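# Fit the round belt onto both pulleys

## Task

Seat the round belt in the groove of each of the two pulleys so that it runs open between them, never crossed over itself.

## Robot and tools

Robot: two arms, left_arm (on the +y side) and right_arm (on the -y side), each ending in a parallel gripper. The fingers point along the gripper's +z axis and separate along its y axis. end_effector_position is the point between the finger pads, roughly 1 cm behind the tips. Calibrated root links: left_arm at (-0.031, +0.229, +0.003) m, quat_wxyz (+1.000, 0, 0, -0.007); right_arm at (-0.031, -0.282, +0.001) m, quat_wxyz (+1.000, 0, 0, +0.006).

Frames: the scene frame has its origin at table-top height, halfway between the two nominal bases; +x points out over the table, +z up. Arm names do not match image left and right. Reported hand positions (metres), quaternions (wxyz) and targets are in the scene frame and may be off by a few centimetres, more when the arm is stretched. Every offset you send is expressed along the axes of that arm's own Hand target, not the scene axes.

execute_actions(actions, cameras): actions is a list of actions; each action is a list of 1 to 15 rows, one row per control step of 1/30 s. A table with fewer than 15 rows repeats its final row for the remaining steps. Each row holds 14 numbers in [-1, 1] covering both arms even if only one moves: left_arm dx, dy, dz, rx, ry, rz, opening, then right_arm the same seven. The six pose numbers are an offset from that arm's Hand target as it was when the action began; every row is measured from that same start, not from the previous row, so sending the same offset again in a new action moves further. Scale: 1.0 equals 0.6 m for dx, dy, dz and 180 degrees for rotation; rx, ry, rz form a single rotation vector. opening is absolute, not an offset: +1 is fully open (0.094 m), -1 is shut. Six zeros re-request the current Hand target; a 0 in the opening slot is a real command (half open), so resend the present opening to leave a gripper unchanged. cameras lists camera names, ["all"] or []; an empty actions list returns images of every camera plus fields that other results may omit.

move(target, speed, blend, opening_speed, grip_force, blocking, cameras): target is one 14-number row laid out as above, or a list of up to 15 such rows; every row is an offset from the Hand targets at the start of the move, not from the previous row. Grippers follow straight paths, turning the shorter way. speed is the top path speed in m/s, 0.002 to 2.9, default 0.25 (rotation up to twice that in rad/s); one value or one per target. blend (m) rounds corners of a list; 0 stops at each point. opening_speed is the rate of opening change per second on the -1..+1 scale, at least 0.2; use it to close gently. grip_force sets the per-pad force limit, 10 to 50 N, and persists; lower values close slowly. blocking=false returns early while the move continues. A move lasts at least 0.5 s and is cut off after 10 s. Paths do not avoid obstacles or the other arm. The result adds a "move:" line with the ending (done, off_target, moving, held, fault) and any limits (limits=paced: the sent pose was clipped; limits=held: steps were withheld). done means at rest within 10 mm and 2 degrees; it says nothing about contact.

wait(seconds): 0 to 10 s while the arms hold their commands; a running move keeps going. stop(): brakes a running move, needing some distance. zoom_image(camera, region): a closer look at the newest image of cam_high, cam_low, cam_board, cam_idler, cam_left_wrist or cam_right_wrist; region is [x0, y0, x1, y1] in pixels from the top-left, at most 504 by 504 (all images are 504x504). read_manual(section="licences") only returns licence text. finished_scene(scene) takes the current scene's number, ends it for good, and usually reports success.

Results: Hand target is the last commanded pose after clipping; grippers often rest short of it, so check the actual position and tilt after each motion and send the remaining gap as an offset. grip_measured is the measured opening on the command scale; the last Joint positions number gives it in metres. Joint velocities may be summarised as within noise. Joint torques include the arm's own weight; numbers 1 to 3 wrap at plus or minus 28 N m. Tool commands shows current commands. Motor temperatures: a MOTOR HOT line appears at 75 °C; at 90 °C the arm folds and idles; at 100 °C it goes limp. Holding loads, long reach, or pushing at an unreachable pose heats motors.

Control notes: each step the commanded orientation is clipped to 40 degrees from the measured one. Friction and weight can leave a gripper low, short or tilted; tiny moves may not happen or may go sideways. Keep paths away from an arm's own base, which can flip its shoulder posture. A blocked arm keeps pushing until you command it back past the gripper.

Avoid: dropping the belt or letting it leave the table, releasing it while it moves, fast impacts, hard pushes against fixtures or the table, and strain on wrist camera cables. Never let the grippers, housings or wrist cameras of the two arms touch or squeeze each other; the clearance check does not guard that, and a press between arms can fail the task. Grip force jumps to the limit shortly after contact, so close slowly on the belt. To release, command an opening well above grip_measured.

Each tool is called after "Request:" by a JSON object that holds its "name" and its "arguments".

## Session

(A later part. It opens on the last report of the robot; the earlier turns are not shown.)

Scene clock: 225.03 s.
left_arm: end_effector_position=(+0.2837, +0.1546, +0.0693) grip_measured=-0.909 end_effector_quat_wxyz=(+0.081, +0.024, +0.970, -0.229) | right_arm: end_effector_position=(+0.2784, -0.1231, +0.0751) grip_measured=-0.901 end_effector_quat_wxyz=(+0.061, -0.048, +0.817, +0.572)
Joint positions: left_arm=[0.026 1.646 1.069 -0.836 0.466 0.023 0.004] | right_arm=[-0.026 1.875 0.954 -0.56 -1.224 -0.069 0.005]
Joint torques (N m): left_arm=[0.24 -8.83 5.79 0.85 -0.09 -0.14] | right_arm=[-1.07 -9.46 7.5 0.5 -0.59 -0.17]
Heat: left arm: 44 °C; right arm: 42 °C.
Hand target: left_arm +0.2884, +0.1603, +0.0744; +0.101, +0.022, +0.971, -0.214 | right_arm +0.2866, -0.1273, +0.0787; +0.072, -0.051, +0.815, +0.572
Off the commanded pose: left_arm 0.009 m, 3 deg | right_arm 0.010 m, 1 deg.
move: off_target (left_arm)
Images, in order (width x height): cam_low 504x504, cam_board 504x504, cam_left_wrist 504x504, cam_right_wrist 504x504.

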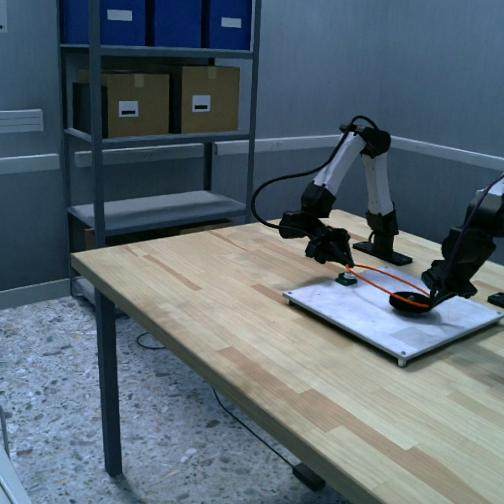

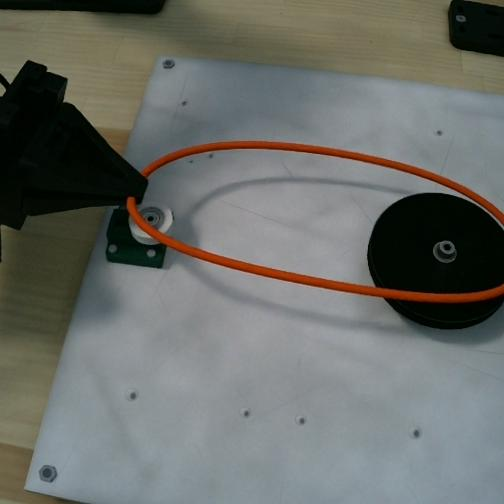

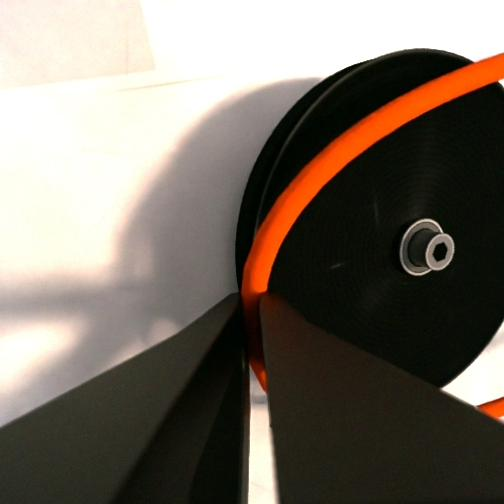

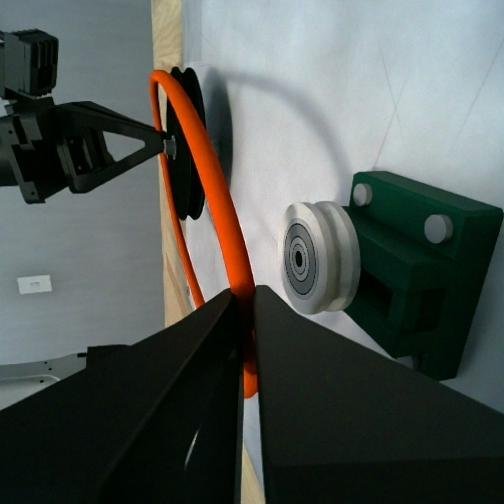

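Request:
{"name": "move", "arguments": {"target": [[0,0,0,0,0,0,-0.96,0,0.0325,0.089,0,0,0,-0.96],[0.008,0.0135,0.017,0,0,0,-0.96,0,0.0325,0.089,0,0,0,-0.96]], "speed": 0.1, "cameras": ["cam_low","cam_left_wrist","cam_board"]}}

Request:
{"name": "zoom_image", "arguments": {"camera": "cam_low", "region": [350, 240, 470, 330]}}

Scene clock: 246.77 s.
left_arm: end_effector_position=(+0.2817, +0.1595, +0.0586) grip_measured=-0.909 end_effector_quat_wxyz=(+0.085, +0.020, +0.971, -0.222) | right_arm: end_effector_position=(+0.2854, -0.0712, +0.0708) grip_measured=-0.901 end_effector_quat_wxyz=(+0.055, -0.041, +0.816, +0.574)
Joint positions: left_arm=[0.035 1.643 1.024 -0.786 0.453 0.023 0.004] | right_arm=[0.14 1.857 0.854 -0.065 -1.179 0.392 0.005]
Joint torques (N m): left_arm=[0.28 -7.47 5.81 0.85 0.07 -0.02] | right_arm=[0.46 -13.65 4.31 1.23 -0.38 -0.04]
Motor temperatures (°C): left_arm=[25 47 36 26 25 23 28] | right_arm=[24 42 32 30 26 22 26]
Heat: left arm: 47 °C; right arm: 42 °C.
Hand target: left_arm +0.2864, +0.1634, +0.0610; +0.101, +0.023, +0.971, -0.214 | right_arm +0.2865, -0.0703, +0.0790; +0.072, -0.051, +0.815, +0.572
Off the commanded pose: left_arm 0.007 m, 2 deg | right_arm 0.008 m, 2 deg.
move: done
Images, in order (width x height): cam_low 504x504, cam_board 504x504, cam_left_wrist 504x504.

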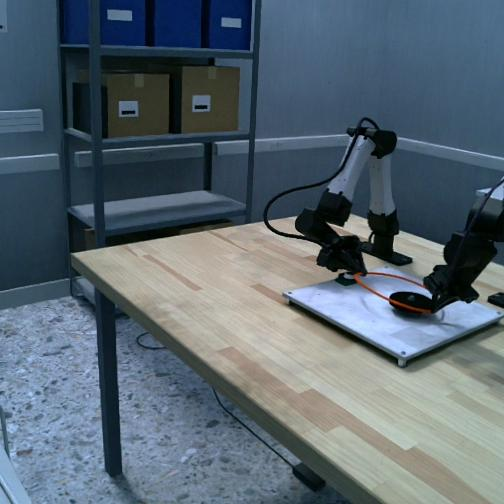

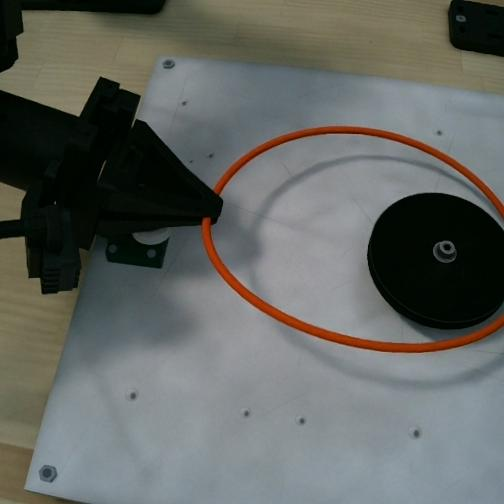

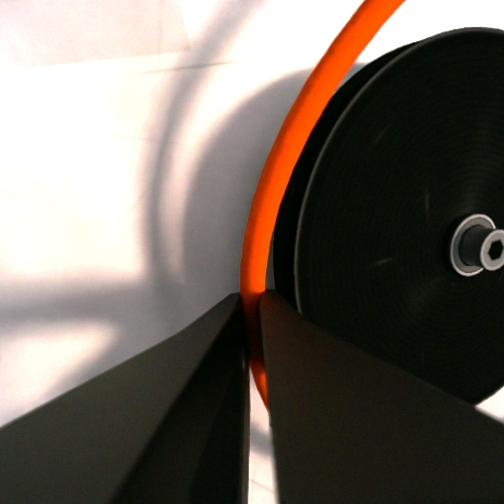

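Scaled by 4.200 from the camera's 504x504 image, which has a finer 720x720 frame.

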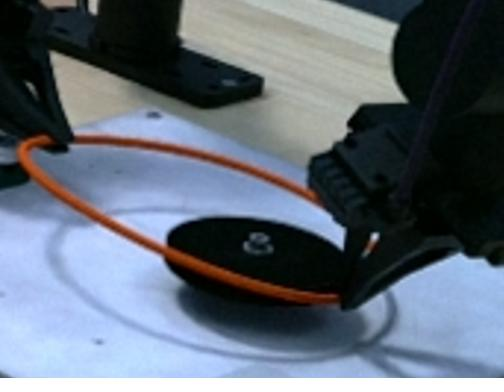

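Request:
{"name": "move", "arguments": {"target": [[0,0.002,0.0045,0,0,0,-0.96,0,0,0,0,0,0,-0.96],[0,0.002,0.0045,0,0,0,-0.96,0,-0.018,-0.043,0,0,0,-0.96]], "speed": 0.06, "cameras": ["cam_low","cam_left_wrist","cam_board"]}}

Request:
{"name": "zoom_image", "arguments": {"camera": "cam_low", "region": [350, 240, 470, 330]}}

Request:
{"name": "zoom_image", "arguments": {"camera": "cam_board", "region": [344, 160, 504, 360]}}

Scene clock: 263.80 s.
left_arm: end_effector_position=(+0.2845, +0.1595, +0.0591) grip_measured=-0.909 end_effector_quat_wxyz=(+0.091, +0.021, +0.971, -0.222) | right_arm: end_effector_position=(+0.2786, -0.0968, +0.0661) grip_measured=-0.901 end_effector_quat_wxyz=(+0.054, -0.039, +0.820, +0.569)
Joint positions: left_arm=[0.035 1.643 1.024 -0.774 0.453 0.023 0.004] | right_arm=[0.063 1.857 0.87 -0.266 -1.197 0.198 0.005]
Joint torques (N m): left_arm=[0.28 -6.95 5.35 0.89 0.04 -0.01] | right_arm=[-0.57 -11.56 7.38 0.75 -0.67 -0.19]
Motor temperatures (°C): left_arm=[25 44 36 26 25 23 28] | right_arm=[24 48 31 32 26 22 26]
Heat: left arm: 44 °C; right arm: 48 °C.
Hand target: left_arm +0.2870, +0.1633, +0.0581; +0.102, +0.023, +0.971, -0.214 | right_arm +0.2869, -0.0983, +0.0776; +0.072, -0.051, +0.815, +0.572
Off the commanded pose: left_arm 0.005 m, 1 deg | right_arm 0.014 m, 3 deg.
move: off_target (right_arm)
Images, in order (width x height): cam_low 504x504, cam_board 504x504, cam_left_wrist 504x504.

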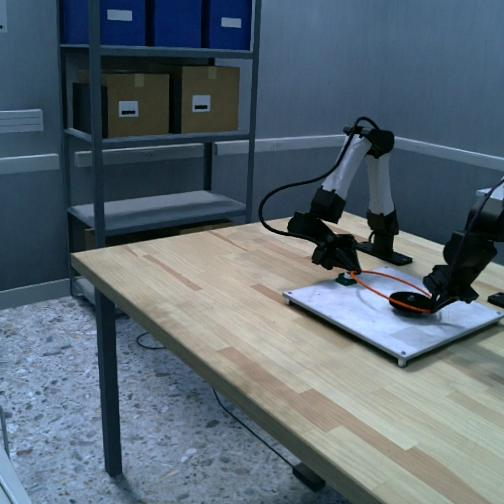

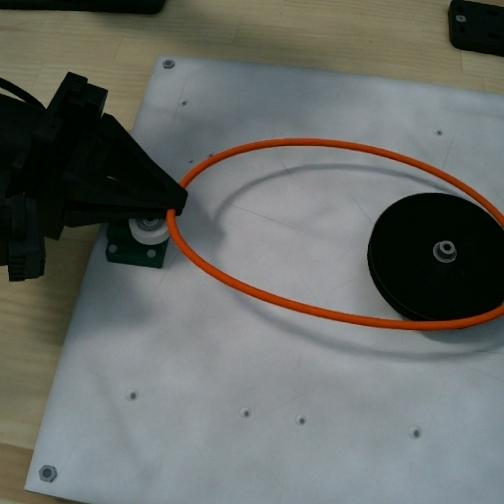

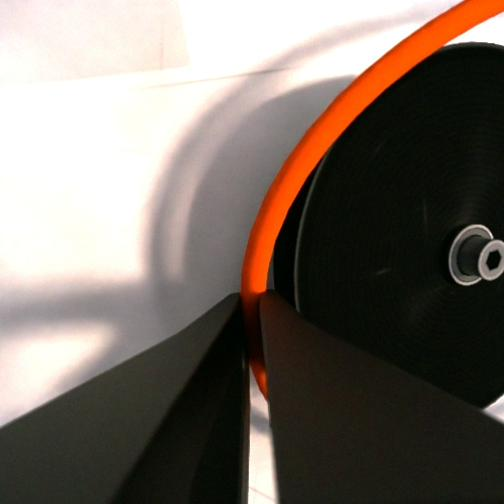

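Scaled by 4.200 from the camera's 504x504 image, which has a finer 720x720 frame.

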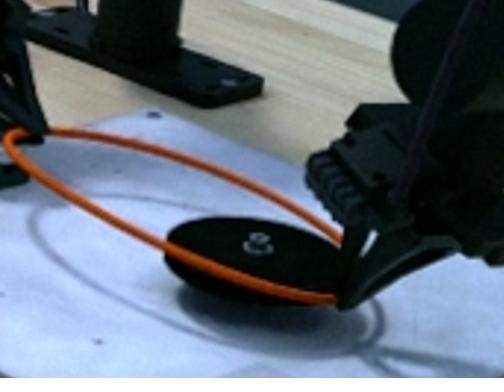

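Scaled by 2.520 from the camera's 504x504 image, which has a finer 720x720 frame.

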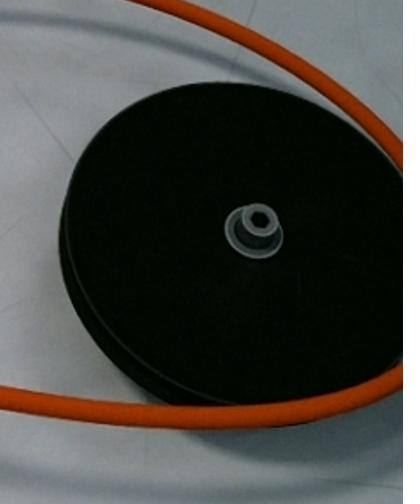

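Request:
{"name": "move", "arguments": {"target": [[0,0,0,0,0,0,-0.96,0,0.01,0.025,0,0,0,-0.96],[0.003,0.007,0.012,0,0.015,-0.007,-0.96,0,0.01,0.025,0,0,0,-0.96],[0.003,0.007,0.012,0,0.015,-0.007,-0.96,0,0,0,0,0,0,-0.96]], "speed": 0.06, "cameras": ["cam_low","cam_left_wrist","cam_board"]}}

Request:
{"name": "zoom_image", "arguments": {"camera": "cam_low", "region": [350, 240, 470, 330]}}

Request:
{"name": "zoom_image", "arguments": {"camera": "cam_board", "region": [344, 160, 504, 360]}}

Scene clock: 282.87 s.
left_arm: end_effector_position=(+0.2822, +0.1595, +0.0488) grip_measured=-0.909 end_effector_quat_wxyz=(+0.074, +0.017, +0.972, -0.222) | right_arm: end_effector_position=(+0.2786, -0.0972, +0.0660) grip_measured=-0.901 end_effector_quat_wxyz=(+0.054, -0.038, +0.820, +0.569)
Joint positions: left_arm=[0.035 1.679 1.024 -0.774 0.453 0.023 0.004] | right_arm=[0.062 1.857 0.87 -0.269 -1.197 0.196 0.005]
Joint torques (N m): left_arm=[0.51 -5.7 8.05 0.54 0.03 0] | right_arm=[-0.59 -11.56 7.46 0.77 -0.66 -0.22]
Heat: left arm: 42 °C; right arm: 48 °C.
Hand target: left_arm +0.2869, +0.1641, +0.0495; +0.076, +0.017, +0.974, -0.215 | right_arm +0.2869, -0.0983, +0.0776; +0.072, -0.051, +0.815, +0.572
Off the commanded pose: left_arm 0.007 m, 1 deg | right_arm 0.014 m, 3 deg.
move: off_target (right_arm)
Images, in order (width x height): cam_low 504x504, cam_board 504x504, cam_left_wrist 504x504.

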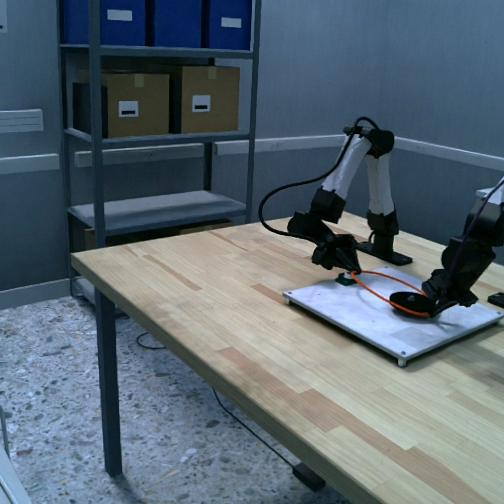

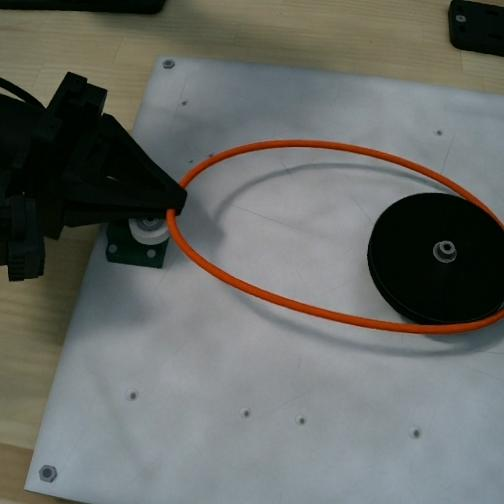

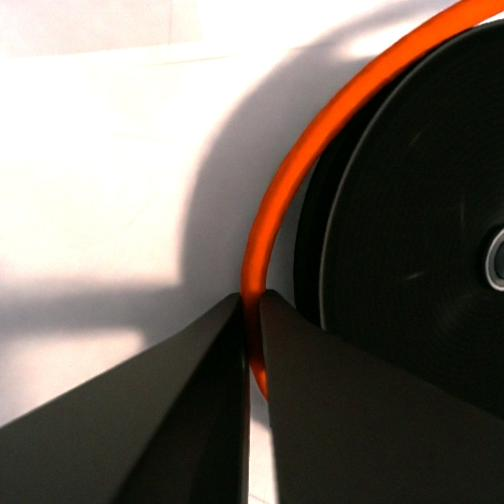

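Scaled by 4.200 from the camera's 504x504 image, which has a finer 720x720 frame.

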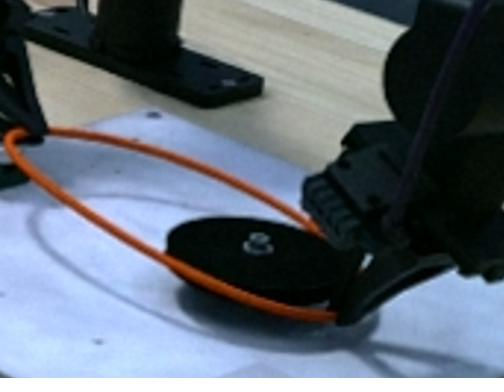

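Scaled by 2.520 from the camera's 504x504 image, which has a finer 720x720 frame.

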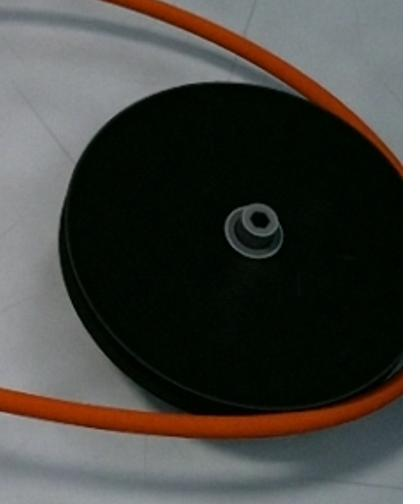

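Request:
{"name": "move", "arguments": {"target": [[0,0,0,0,0,0,-0.96,0,-0.006,-0.022,0,0,0,-0.96],[0,-0.003,-0.005,0,0,0,-0.96,0,-0.012,-0.046,0,0,0,-0.96]], "speed": 0.06, "cameras": ["cam_low","cam_left_wrist","cam_board","cam_right_wrist"]}}

Request:
{"name": "zoom_image", "arguments": {"camera": "cam_low", "region": [350, 240, 470, 330]}}

Request:
{"name": "zoom_image", "arguments": {"camera": "cam_board", "region": [344, 160, 504, 360]}}

Request:
{"name": "zoom_image", "arguments": {"camera": "cam_right_wrist", "region": [120, 20, 320, 320]}}

Scene clock: 300.80 s.
left_arm: end_effector_position=(+0.2874, +0.1581, +0.0530) grip_measured=-0.909 end_effector_quat_wxyz=(+0.083, +0.019, +0.970, -0.226) | right_arm: end_effector_position=(+0.2779, -0.1203, +0.0763) grip_measured=-0.902 end_effector_quat_wxyz=(+0.061, -0.052, +0.816, +0.573)
Joint positions: left_arm=[0.035 1.679 1.037 -0.769 0.462 0.023 0.004] | right_arm=[-0.017 1.872 0.953 -0.553 -1.225 -0.063 0.005]
Joint torques (N m): left_arm=[0.36 -6.39 7.56 0.4 -0.06 0] | right_arm=[-1.54 -9.59 7.24 0.51 -0.62 -0.2]
Heat: left arm: 41 °C; right arm: 48 °C.
Hand target: left_arm +0.2864, +0.1637, +0.0530; +0.076, +0.017, +0.974, -0.215 | right_arm +0.2864, -0.1268, +0.0801; +0.072, -0.051, +0.815, +0.572
Off the commanded pose: left_arm 0.006 m, 2 deg | right_arm 0.011 m, 1 deg.
move: off_target (right_arm)
Images, in order (width x height): cam_low 504x504, cam_board 504x504, cam_left_wrist 504x504, cam_right_wrist 504x504.

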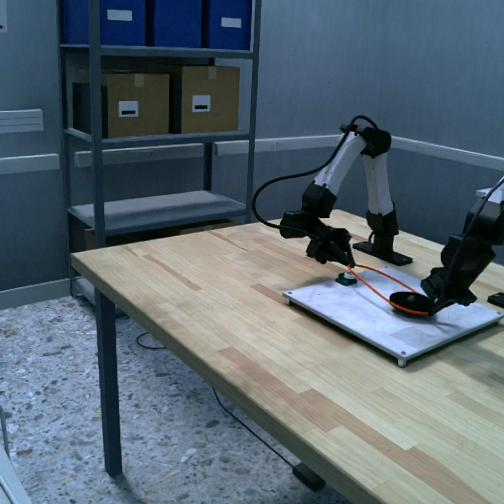

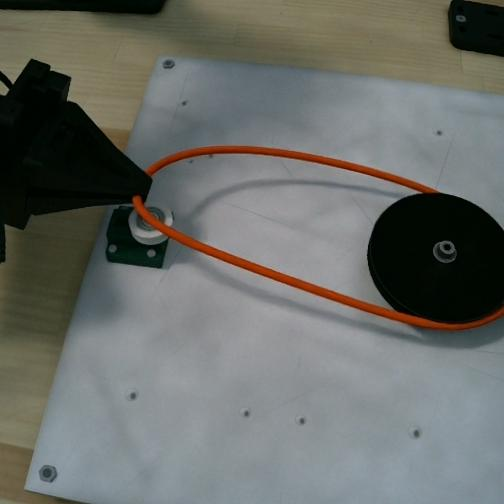

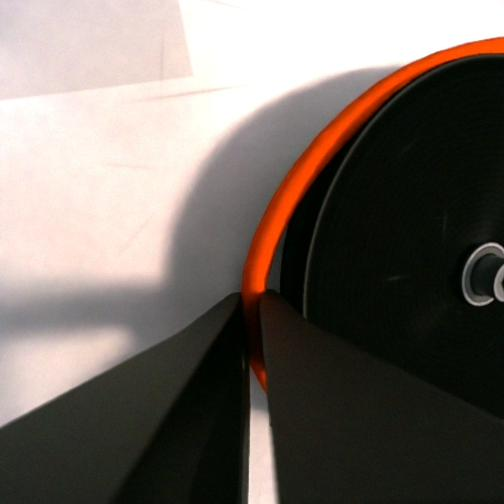

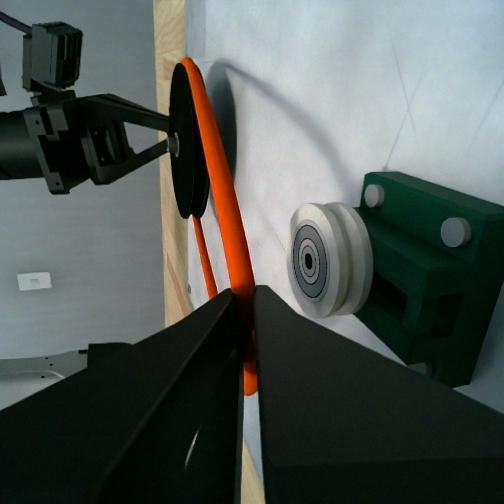

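Scaled by 4.200 from the camera's 504x504 image, which has a finer 720x720 frame.

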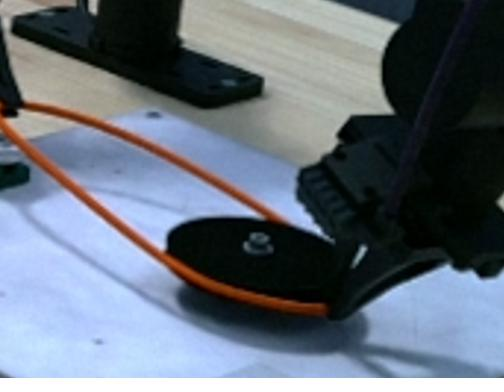

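Scaled by 2.520 from the camera's 504x504 image, which has a finer 720x720 frame.

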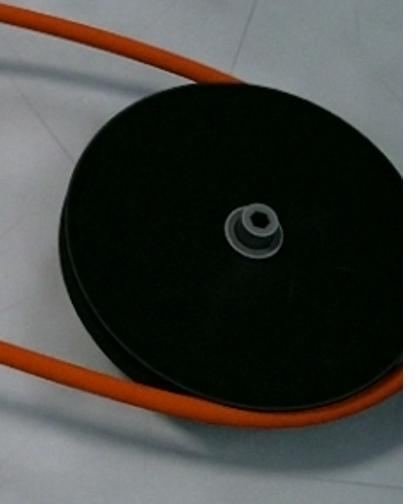

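Scaled by 1.680 from the camera's 504x504 image, which has a finer 720x720 frame.

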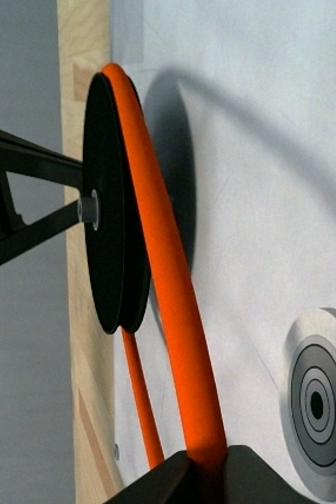

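Request:
{"name": "move", "arguments": {"target": [[0,0,0,0,0,0,-0.84,0,0,0,0,0,0,-0.96],[0,0,-0.13,0,0,0,-0.84,0,0,0,0,0,0,-0.96]], "speed": 0.06, "opening_speed": 0.5, "cameras": ["cam_low","cam_left_wrist","cam_board","cam_right_wrist","cam_idler"]}}

Request:
{"name": "zoom_image", "arguments": {"camera": "cam_low", "region": [350, 240, 470, 330]}}

Request:
{"name": "zoom_image", "arguments": {"camera": "cam_board", "region": [344, 160, 504, 360]}}

Scene clock: 312.10 s.
left_arm: end_effector_position=(+0.2723, +0.1949, +0.1102) grip_measured=-0.842 end_effector_quat_wxyz=(+0.058, +0.009, +0.974, -0.217) | right_arm: end_effector_position=(+0.2791, -0.1251, +0.0762) grip_measured=-0.902 end_effector_quat_wxyz=(+0.062, -0.044, +0.817, +0.572)
Joint positions: left_arm=[0.153 1.624 1.228 -1.119 0.451 0.145 0.007] | right_arm=[-0.032 1.872 0.953 -0.562 -1.225 -0.065 0.005]
Joint torques (N m): left_arm=[0.2 -8.43 8.47 0.32 0.21 0.07] | right_arm=[-0.36 -9.65 7.45 0.5 -0.59 -0.18]
Heat: left arm: 41 °C; right arm: 45 °C.
Hand target: left_arm +0.2754, +0.1965, +0.1230; +0.076, +0.017, +0.974, -0.215 | right_arm +0.2864, -0.1268, +0.0801; +0.072, -0.051, +0.815, +0.572
Off the commanded pose: left_arm 0.013 m, 2 deg | right_arm 0.008 m, 1 deg.
move: off_target (left_arm)
Images, in order (width x height): cam_low 504x504, cam_board 504x504, cam_idler 504x504, cam_left_wrist 504x504, cam_right_wrist 504x504.

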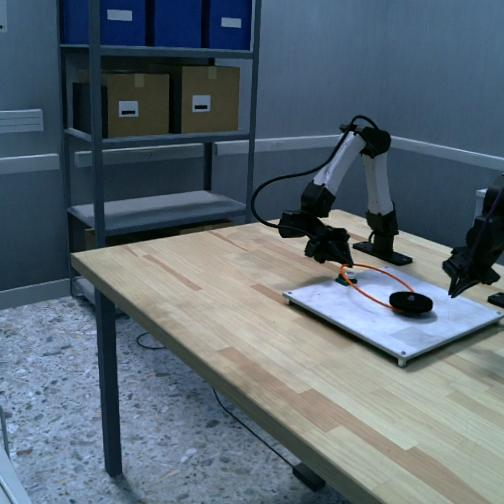

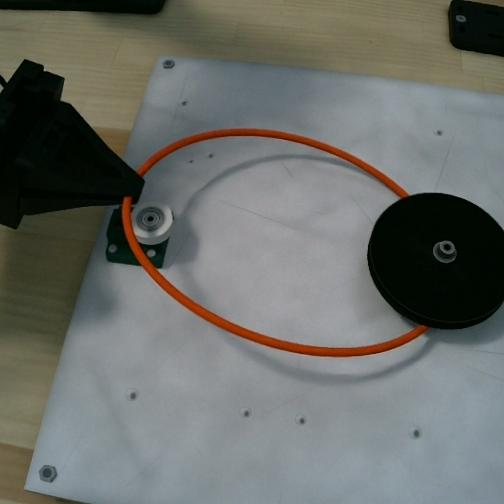

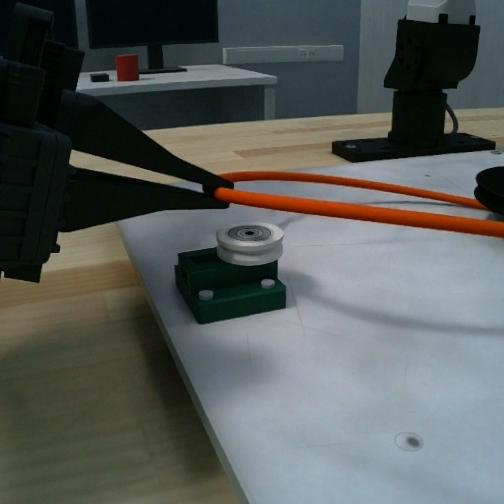

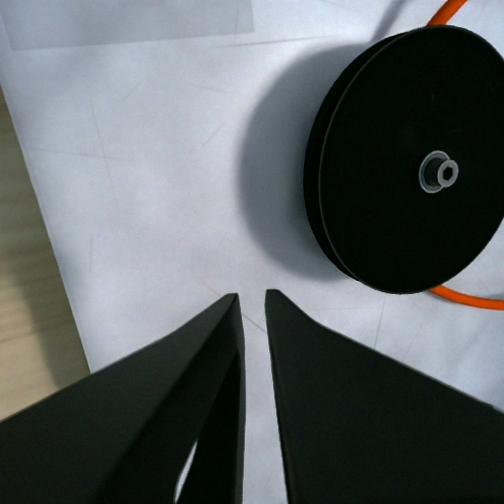

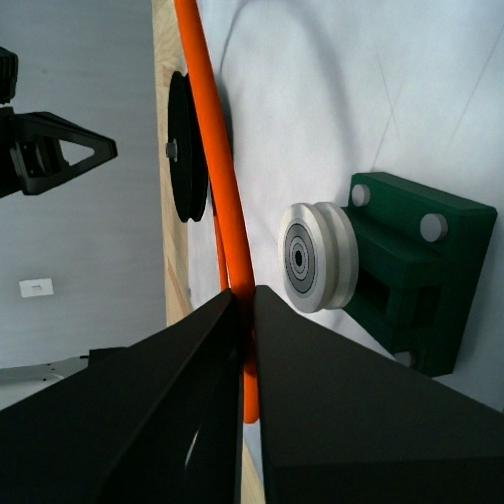

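Scaled by 4.200 from the camera's 504x504 image, which has a finer 720x720 frame.

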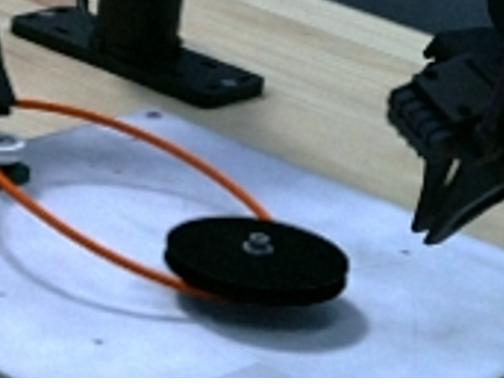

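Scaled by 2.520 from the camera's 504x504 image, which has a finer 720x720 frame.

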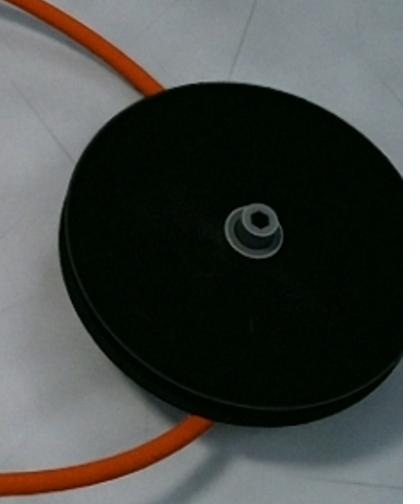

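Request:
{"name": "zoom_image", "arguments": {"camera": "cam_left_wrist", "region": [270, 0, 504, 320]}}

Request:
{"name": "zoom_image", "arguments": {"camera": "cam_right_wrist", "region": [140, 40, 280, 260]}}

Request:
{"name": "zoom_image", "arguments": {"camera": "cam_idler", "region": [354, 120, 504, 270]}}

Request:
{"name": "zoom_image", "arguments": {"camera": "cam_low", "region": [380, 280, 445, 325]}}

Scaled by 1.575 from the camera's 504x504 image, which has a finer 720x720 frame.

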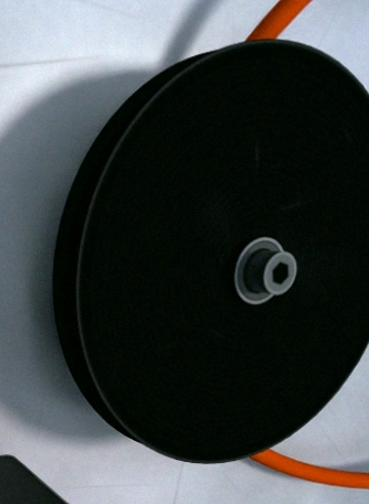

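Scaled by 2.291 from the camera's 504x504 image, which has a finer 720x720 frame.

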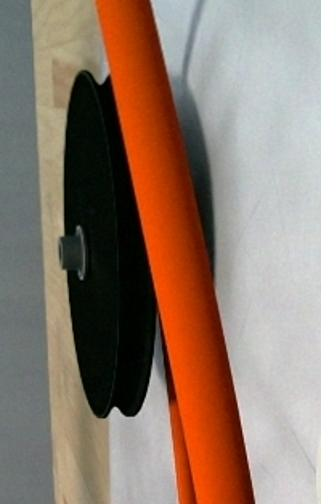

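Scaled by 3.360 from the camera's 504x504 image, which has a finer 720x720 frame.

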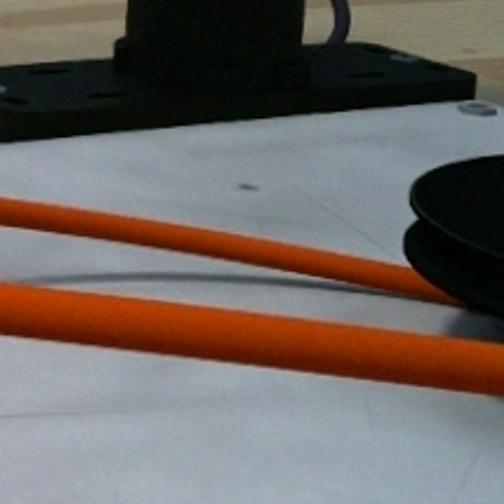

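Scaled by 7.754 from the camera's 504x504 image, which has a finer 720x720 frame.

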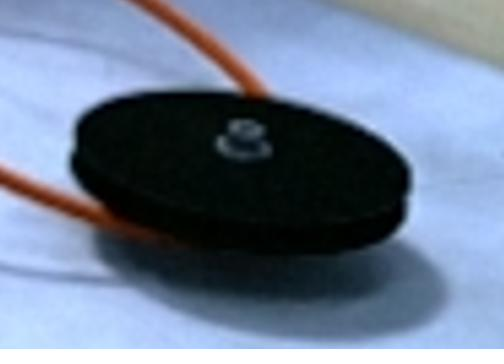

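Request:
{"name": "move", "arguments": {"target": [[0,0,-0.05,0,0,0,-0.84,0,0.03,0.08,0,0.01,0.026,-0.96],[0,0,-0.05,0,0,0,-0.4,0,0.058,0.151,0,0.019,0.053,-0.96]], "speed": 0.1, "blend": [0.02,0], "cameras": ["cam_low","cam_left_wrist","cam_board","cam_right_wrist"]}}

Request:
{"name": "zoom_image", "arguments": {"camera": "cam_low", "region": [350, 240, 470, 330]}}

Scene clock: 344.93 s.
left_arm: end_effector_position=(+0.2690, +0.2078, +0.1363) grip_measured=-0.402 end_effector_quat_wxyz=(+0.057, +0.010, +0.975, -0.217) | right_arm: end_effector_position=(+0.2854, -0.0304, +0.0804) grip_measured=-0.902 end_effector_quat_wxyz=(-0.009, +0.004, +0.818, +0.575)
Joint positions: left_arm=[0.199 1.617 1.326 -1.249 0.451 0.197 0.028] | right_arm=[0.259 1.872 0.907 0.013 -1.141 0.685 0.005]
Joint torques (N m): left_arm=[0.28 -8.42 8.65 0.26 0.23 0.06] | right_arm=[0.29 -11.41 4.57 1.43 -0.37 -0.06]
Motor temperatures (°C): left_arm=[25 47 41 25 25 23 27] | right_arm=[24 43 34 29 26 22 27]
Heat: left arm: 47 °C; right arm: 43 °C.
Hand target: left_arm +0.2711, +0.2092, +0.1498; +0.076, +0.017, +0.974, -0.215 | right_arm +0.2860, -0.0297, +0.0820; +0.000, +0.000, +0.818, +0.575
Off the commanded pose: left_arm 0.014 m, 2 deg | right_arm 0.002 m, 1 deg.
move: off_target (left_arm); target 2's new opening was sent with left_arm's hand 0.014 m and 2 deg from that target
Images, in order (width x height): cam_low 504x504, cam_board 504x504, cam_left_wrist 504x504, cam_right_wrist 504x504.

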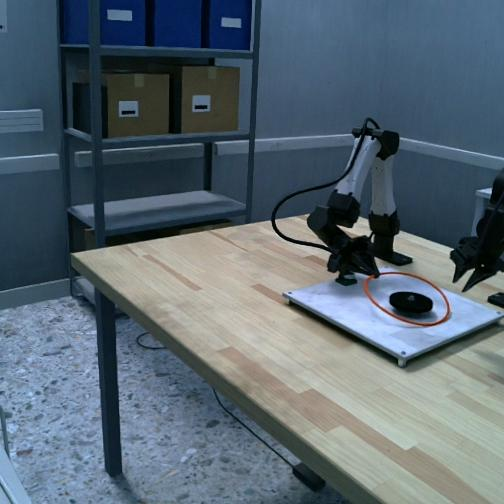

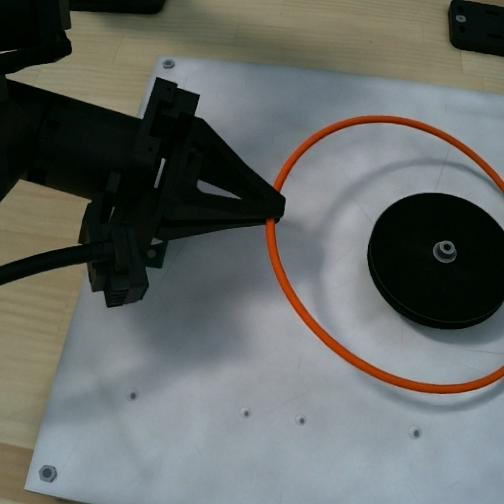

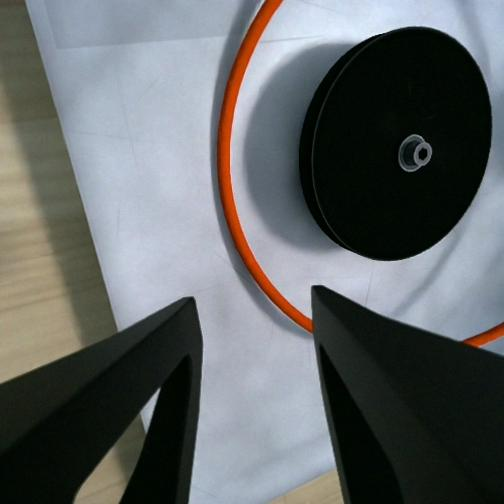

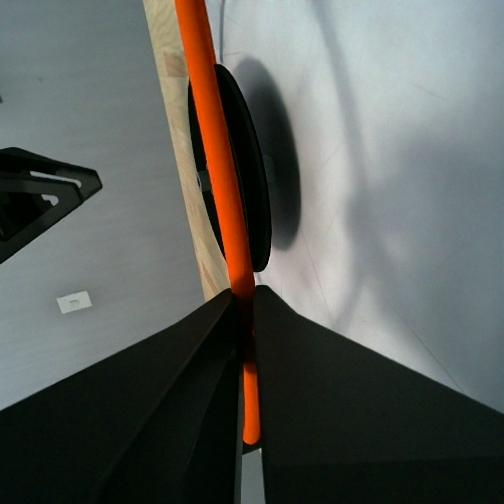

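Scaled by 4.200 from the camera's 504x504 image, which has a finer 720x720 frame.

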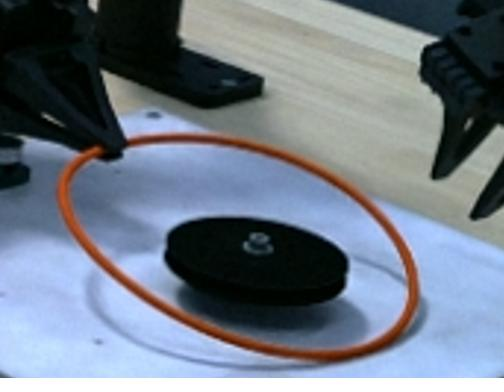

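Request:
{"name": "move", "arguments": {"target": [[-0.029,0.03,0.1185,0,0.045,-0.021,-0.5,0,0,0,0,0,0,-0.96],[-0.017,0.0305,0.2037,0,0.045,-0.021,-0.5,0,0,0,0,0,0,-0.96]], "speed": 0.1, "cameras": ["cam_low","cam_left_wrist"]}}

Scene clock: 362.03 s.
left_arm: end_effector_position=(+0.2924, +0.1732, +0.0454) grip_measured=-0.499 end_effector_quat_wxyz=(-0.011, -0.002, +0.974, -0.224) | right_arm: end_effector_position=(+0.2854, -0.0304, +0.0804) grip_measured=-0.902 end_effector_quat_wxyz=(-0.009, +0.004, +0.818, +0.575)
Joint positions: left_arm=[0.076 1.867 1.251 -1.006 0.45 0.069 0.024] | right_arm=[0.259 1.872 0.907 0.013 -1.141 0.685 0.005]
Joint torques (N m): left_arm=[-0.75 -6.35 4.53 0.78 0.05 -0.16] | right_arm=[0.29 -11.64 4.74 1.37 -0.3 -0.05]
Heat: left arm: 47 °C; right arm: 44 °C.
Hand target: left_arm +0.2998, +0.1744, +0.0344; +0.000, +0.000, +0.977, -0.215 | right_arm +0.2860, -0.0297, +0.0820; +0.000, +0.000, +0.818, +0.575
Off the commanded pose: left_arm 0.013 m, 2 deg | right_arm 0.002 m, 1 deg.
move: off_target (left_arm)
Images, in order (width x height): cam_low 504x504, cam_left_wrist 504x504.

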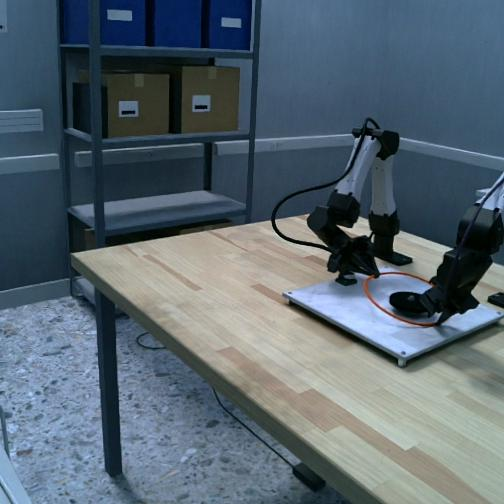

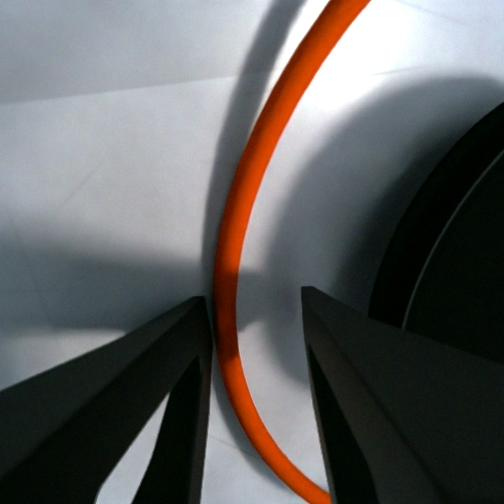

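Request:
{"name": "move", "arguments": {"target": [[0,0.008,0.0,0,0,0,-0.5,0,0,0,0,0,0,-0.96],[0,0.008,0.0,0,0,0,-0.96,0,0,0,0,0,0,-0.96]], "speed": 0.1, "opening_speed": 0.5, "cameras": ["cam_left_wrist"]}}

Request:
{"name": "zoom_image", "arguments": {"camera": "cam_left_wrist", "region": [180, 220, 330, 440]}}

Scene clock: 370.50 s.
left_arm: end_effector_position=(+0.2978, +0.1747, +0.0419) grip_measured=-0.918 end_effector_quat_wxyz=(+0.000, -0.002, +0.975, -0.224) | right_arm: end_effector_position=(+0.2854, -0.0304, +0.0804) grip_measured=-0.902 end_effector_quat_wxyz=(-0.009, +0.004, +0.818, +0.575)
Joint positions: left_arm=[0.08 1.873 1.244 -0.973 0.451 0.068 0.004] | right_arm=[0.259 1.872 0.907 0.013 -1.141 0.685 0.005]
Joint torques (N m): left_arm=[0.18 -6.46 5.03 0.54 0.01 0] | right_arm=[0.49 -11.58 4.7 1.4 -0.39 -0.06]
Heat: left arm: 45 °C; right arm: 44 °C.
Hand target: left_arm +0.2997, +0.1787, +0.0322; +0.000, +0.000, +0.977, -0.215 | right_arm +0.2860, -0.0297, +0.0820; +0.000, +0.000, +0.818, +0.575
Off the commanded pose: left_arm 0.011 m, 1 deg | right_arm 0.002 m, 1 deg.
move: off_target (left_arm); target 2's new opening was sent with left_arm's hand 0.016 m and 2 deg from that target
Images, in order (width x height): cam_left_wrist 504x504.

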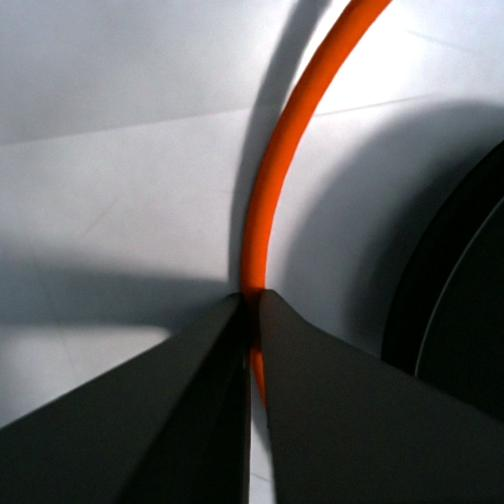

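Scaled by 2.291 from the camera's 504x504 image, which has a finer 720x720 frame.

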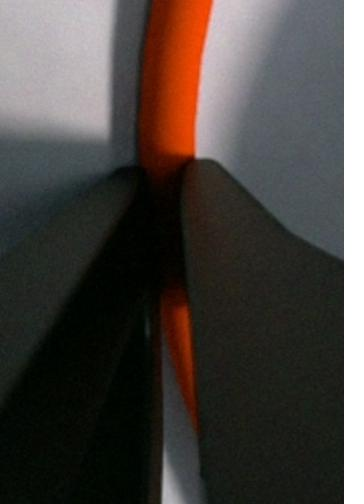

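Request:
{"name": "move", "arguments": {"target": [[0.019,-0.055,-0.052,0,0,0,-0.96,0,0,0,0,0,0,-0.96],[0.019,-0.055,-0.052,0,0,0,-0.96,0,-0.053,-0.105,0,-0.01,-0.027,-0.96]], "speed": 0.1, "cameras": ["cam_left_wrist","cam_board","cam_right_wrist"]}}

Request:
{"name": "zoom_image", "arguments": {"camera": "cam_board", "region": [344, 160, 504, 360]}}

Request:
{"name": "zoom_image", "arguments": {"camera": "cam_right_wrist", "region": [120, 20, 320, 320]}}

Scene clock: 387.67 s.
left_arm: end_effector_position=(+0.2838, +0.1611, +0.0623) grip_measured=-0.922 end_effector_quat_wxyz=(-0.015, +0.000, +0.976, -0.219) | right_arm: end_effector_position=(+0.2791, -0.0987, +0.0688) grip_measured=-0.902 end_effector_quat_wxyz=(+0.028, -0.019, +0.821, +0.570)
Joint positions: left_arm=[0.035 1.815 1.257 -1.055 0.441 0.029 0.004] | right_arm=[0.056 1.871 0.914 -0.367 -1.203 0.19 0.005]
Joint torques (N m): left_arm=[-0.35 -9.66 7.88 0.13 0.11 -0.18] | right_arm=[-0.44 -9.54 7.38 0.73 -0.64 -0.26]
Heat: left arm: 44 °C; right arm: 45 °C.
Hand target: left_arm +0.2883, +0.1620, +0.0744; +0.000, +0.000, +0.977, -0.215 | right_arm +0.2861, -0.0998, +0.0736; +0.037, -0.025, +0.818, +0.574
Off the commanded pose: left_arm 0.013 m, 2 deg | right_arm 0.008 m, 1 deg.
move: off_target (left_arm)
Images, in order (width x height): cam_board 504x504, cam_left_wrist 504x504, cam_right_wrist 504x504.

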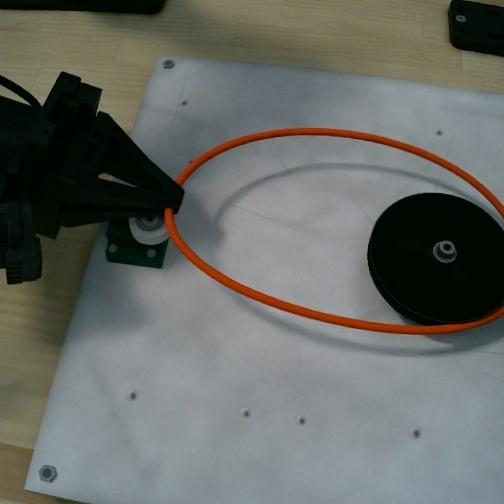

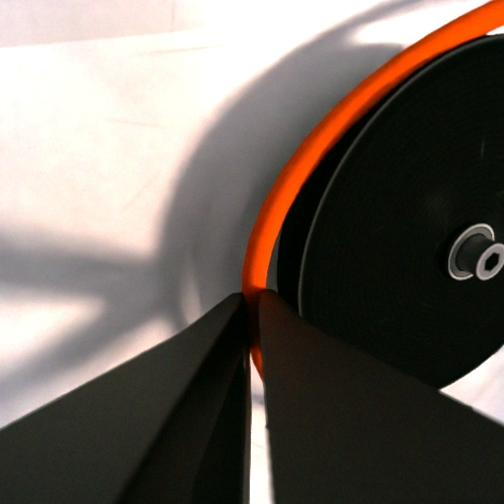

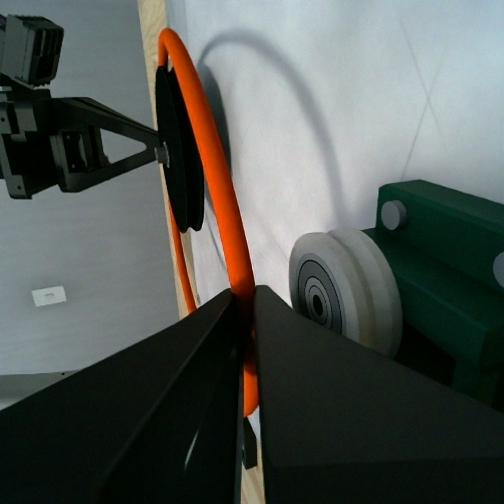

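Scaled by 2.520 from the camera's 504x504 image, which has a finer 720x720 frame.

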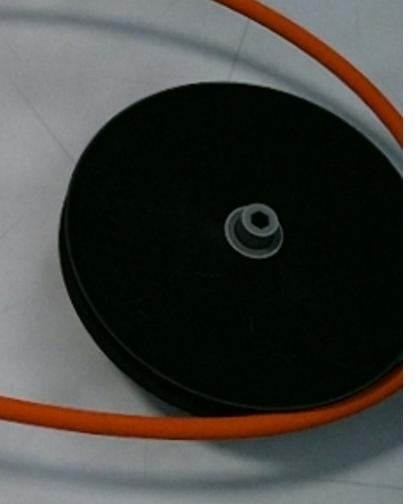

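Scaled by 1.680 from the camera's 504x504 image, which has a finer 720x720 frame.

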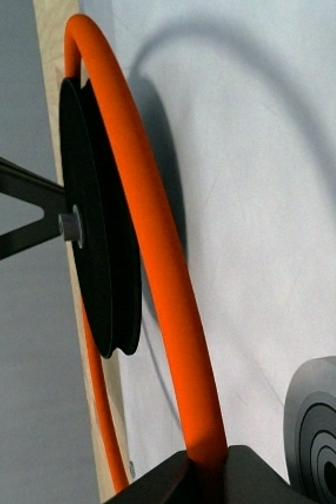

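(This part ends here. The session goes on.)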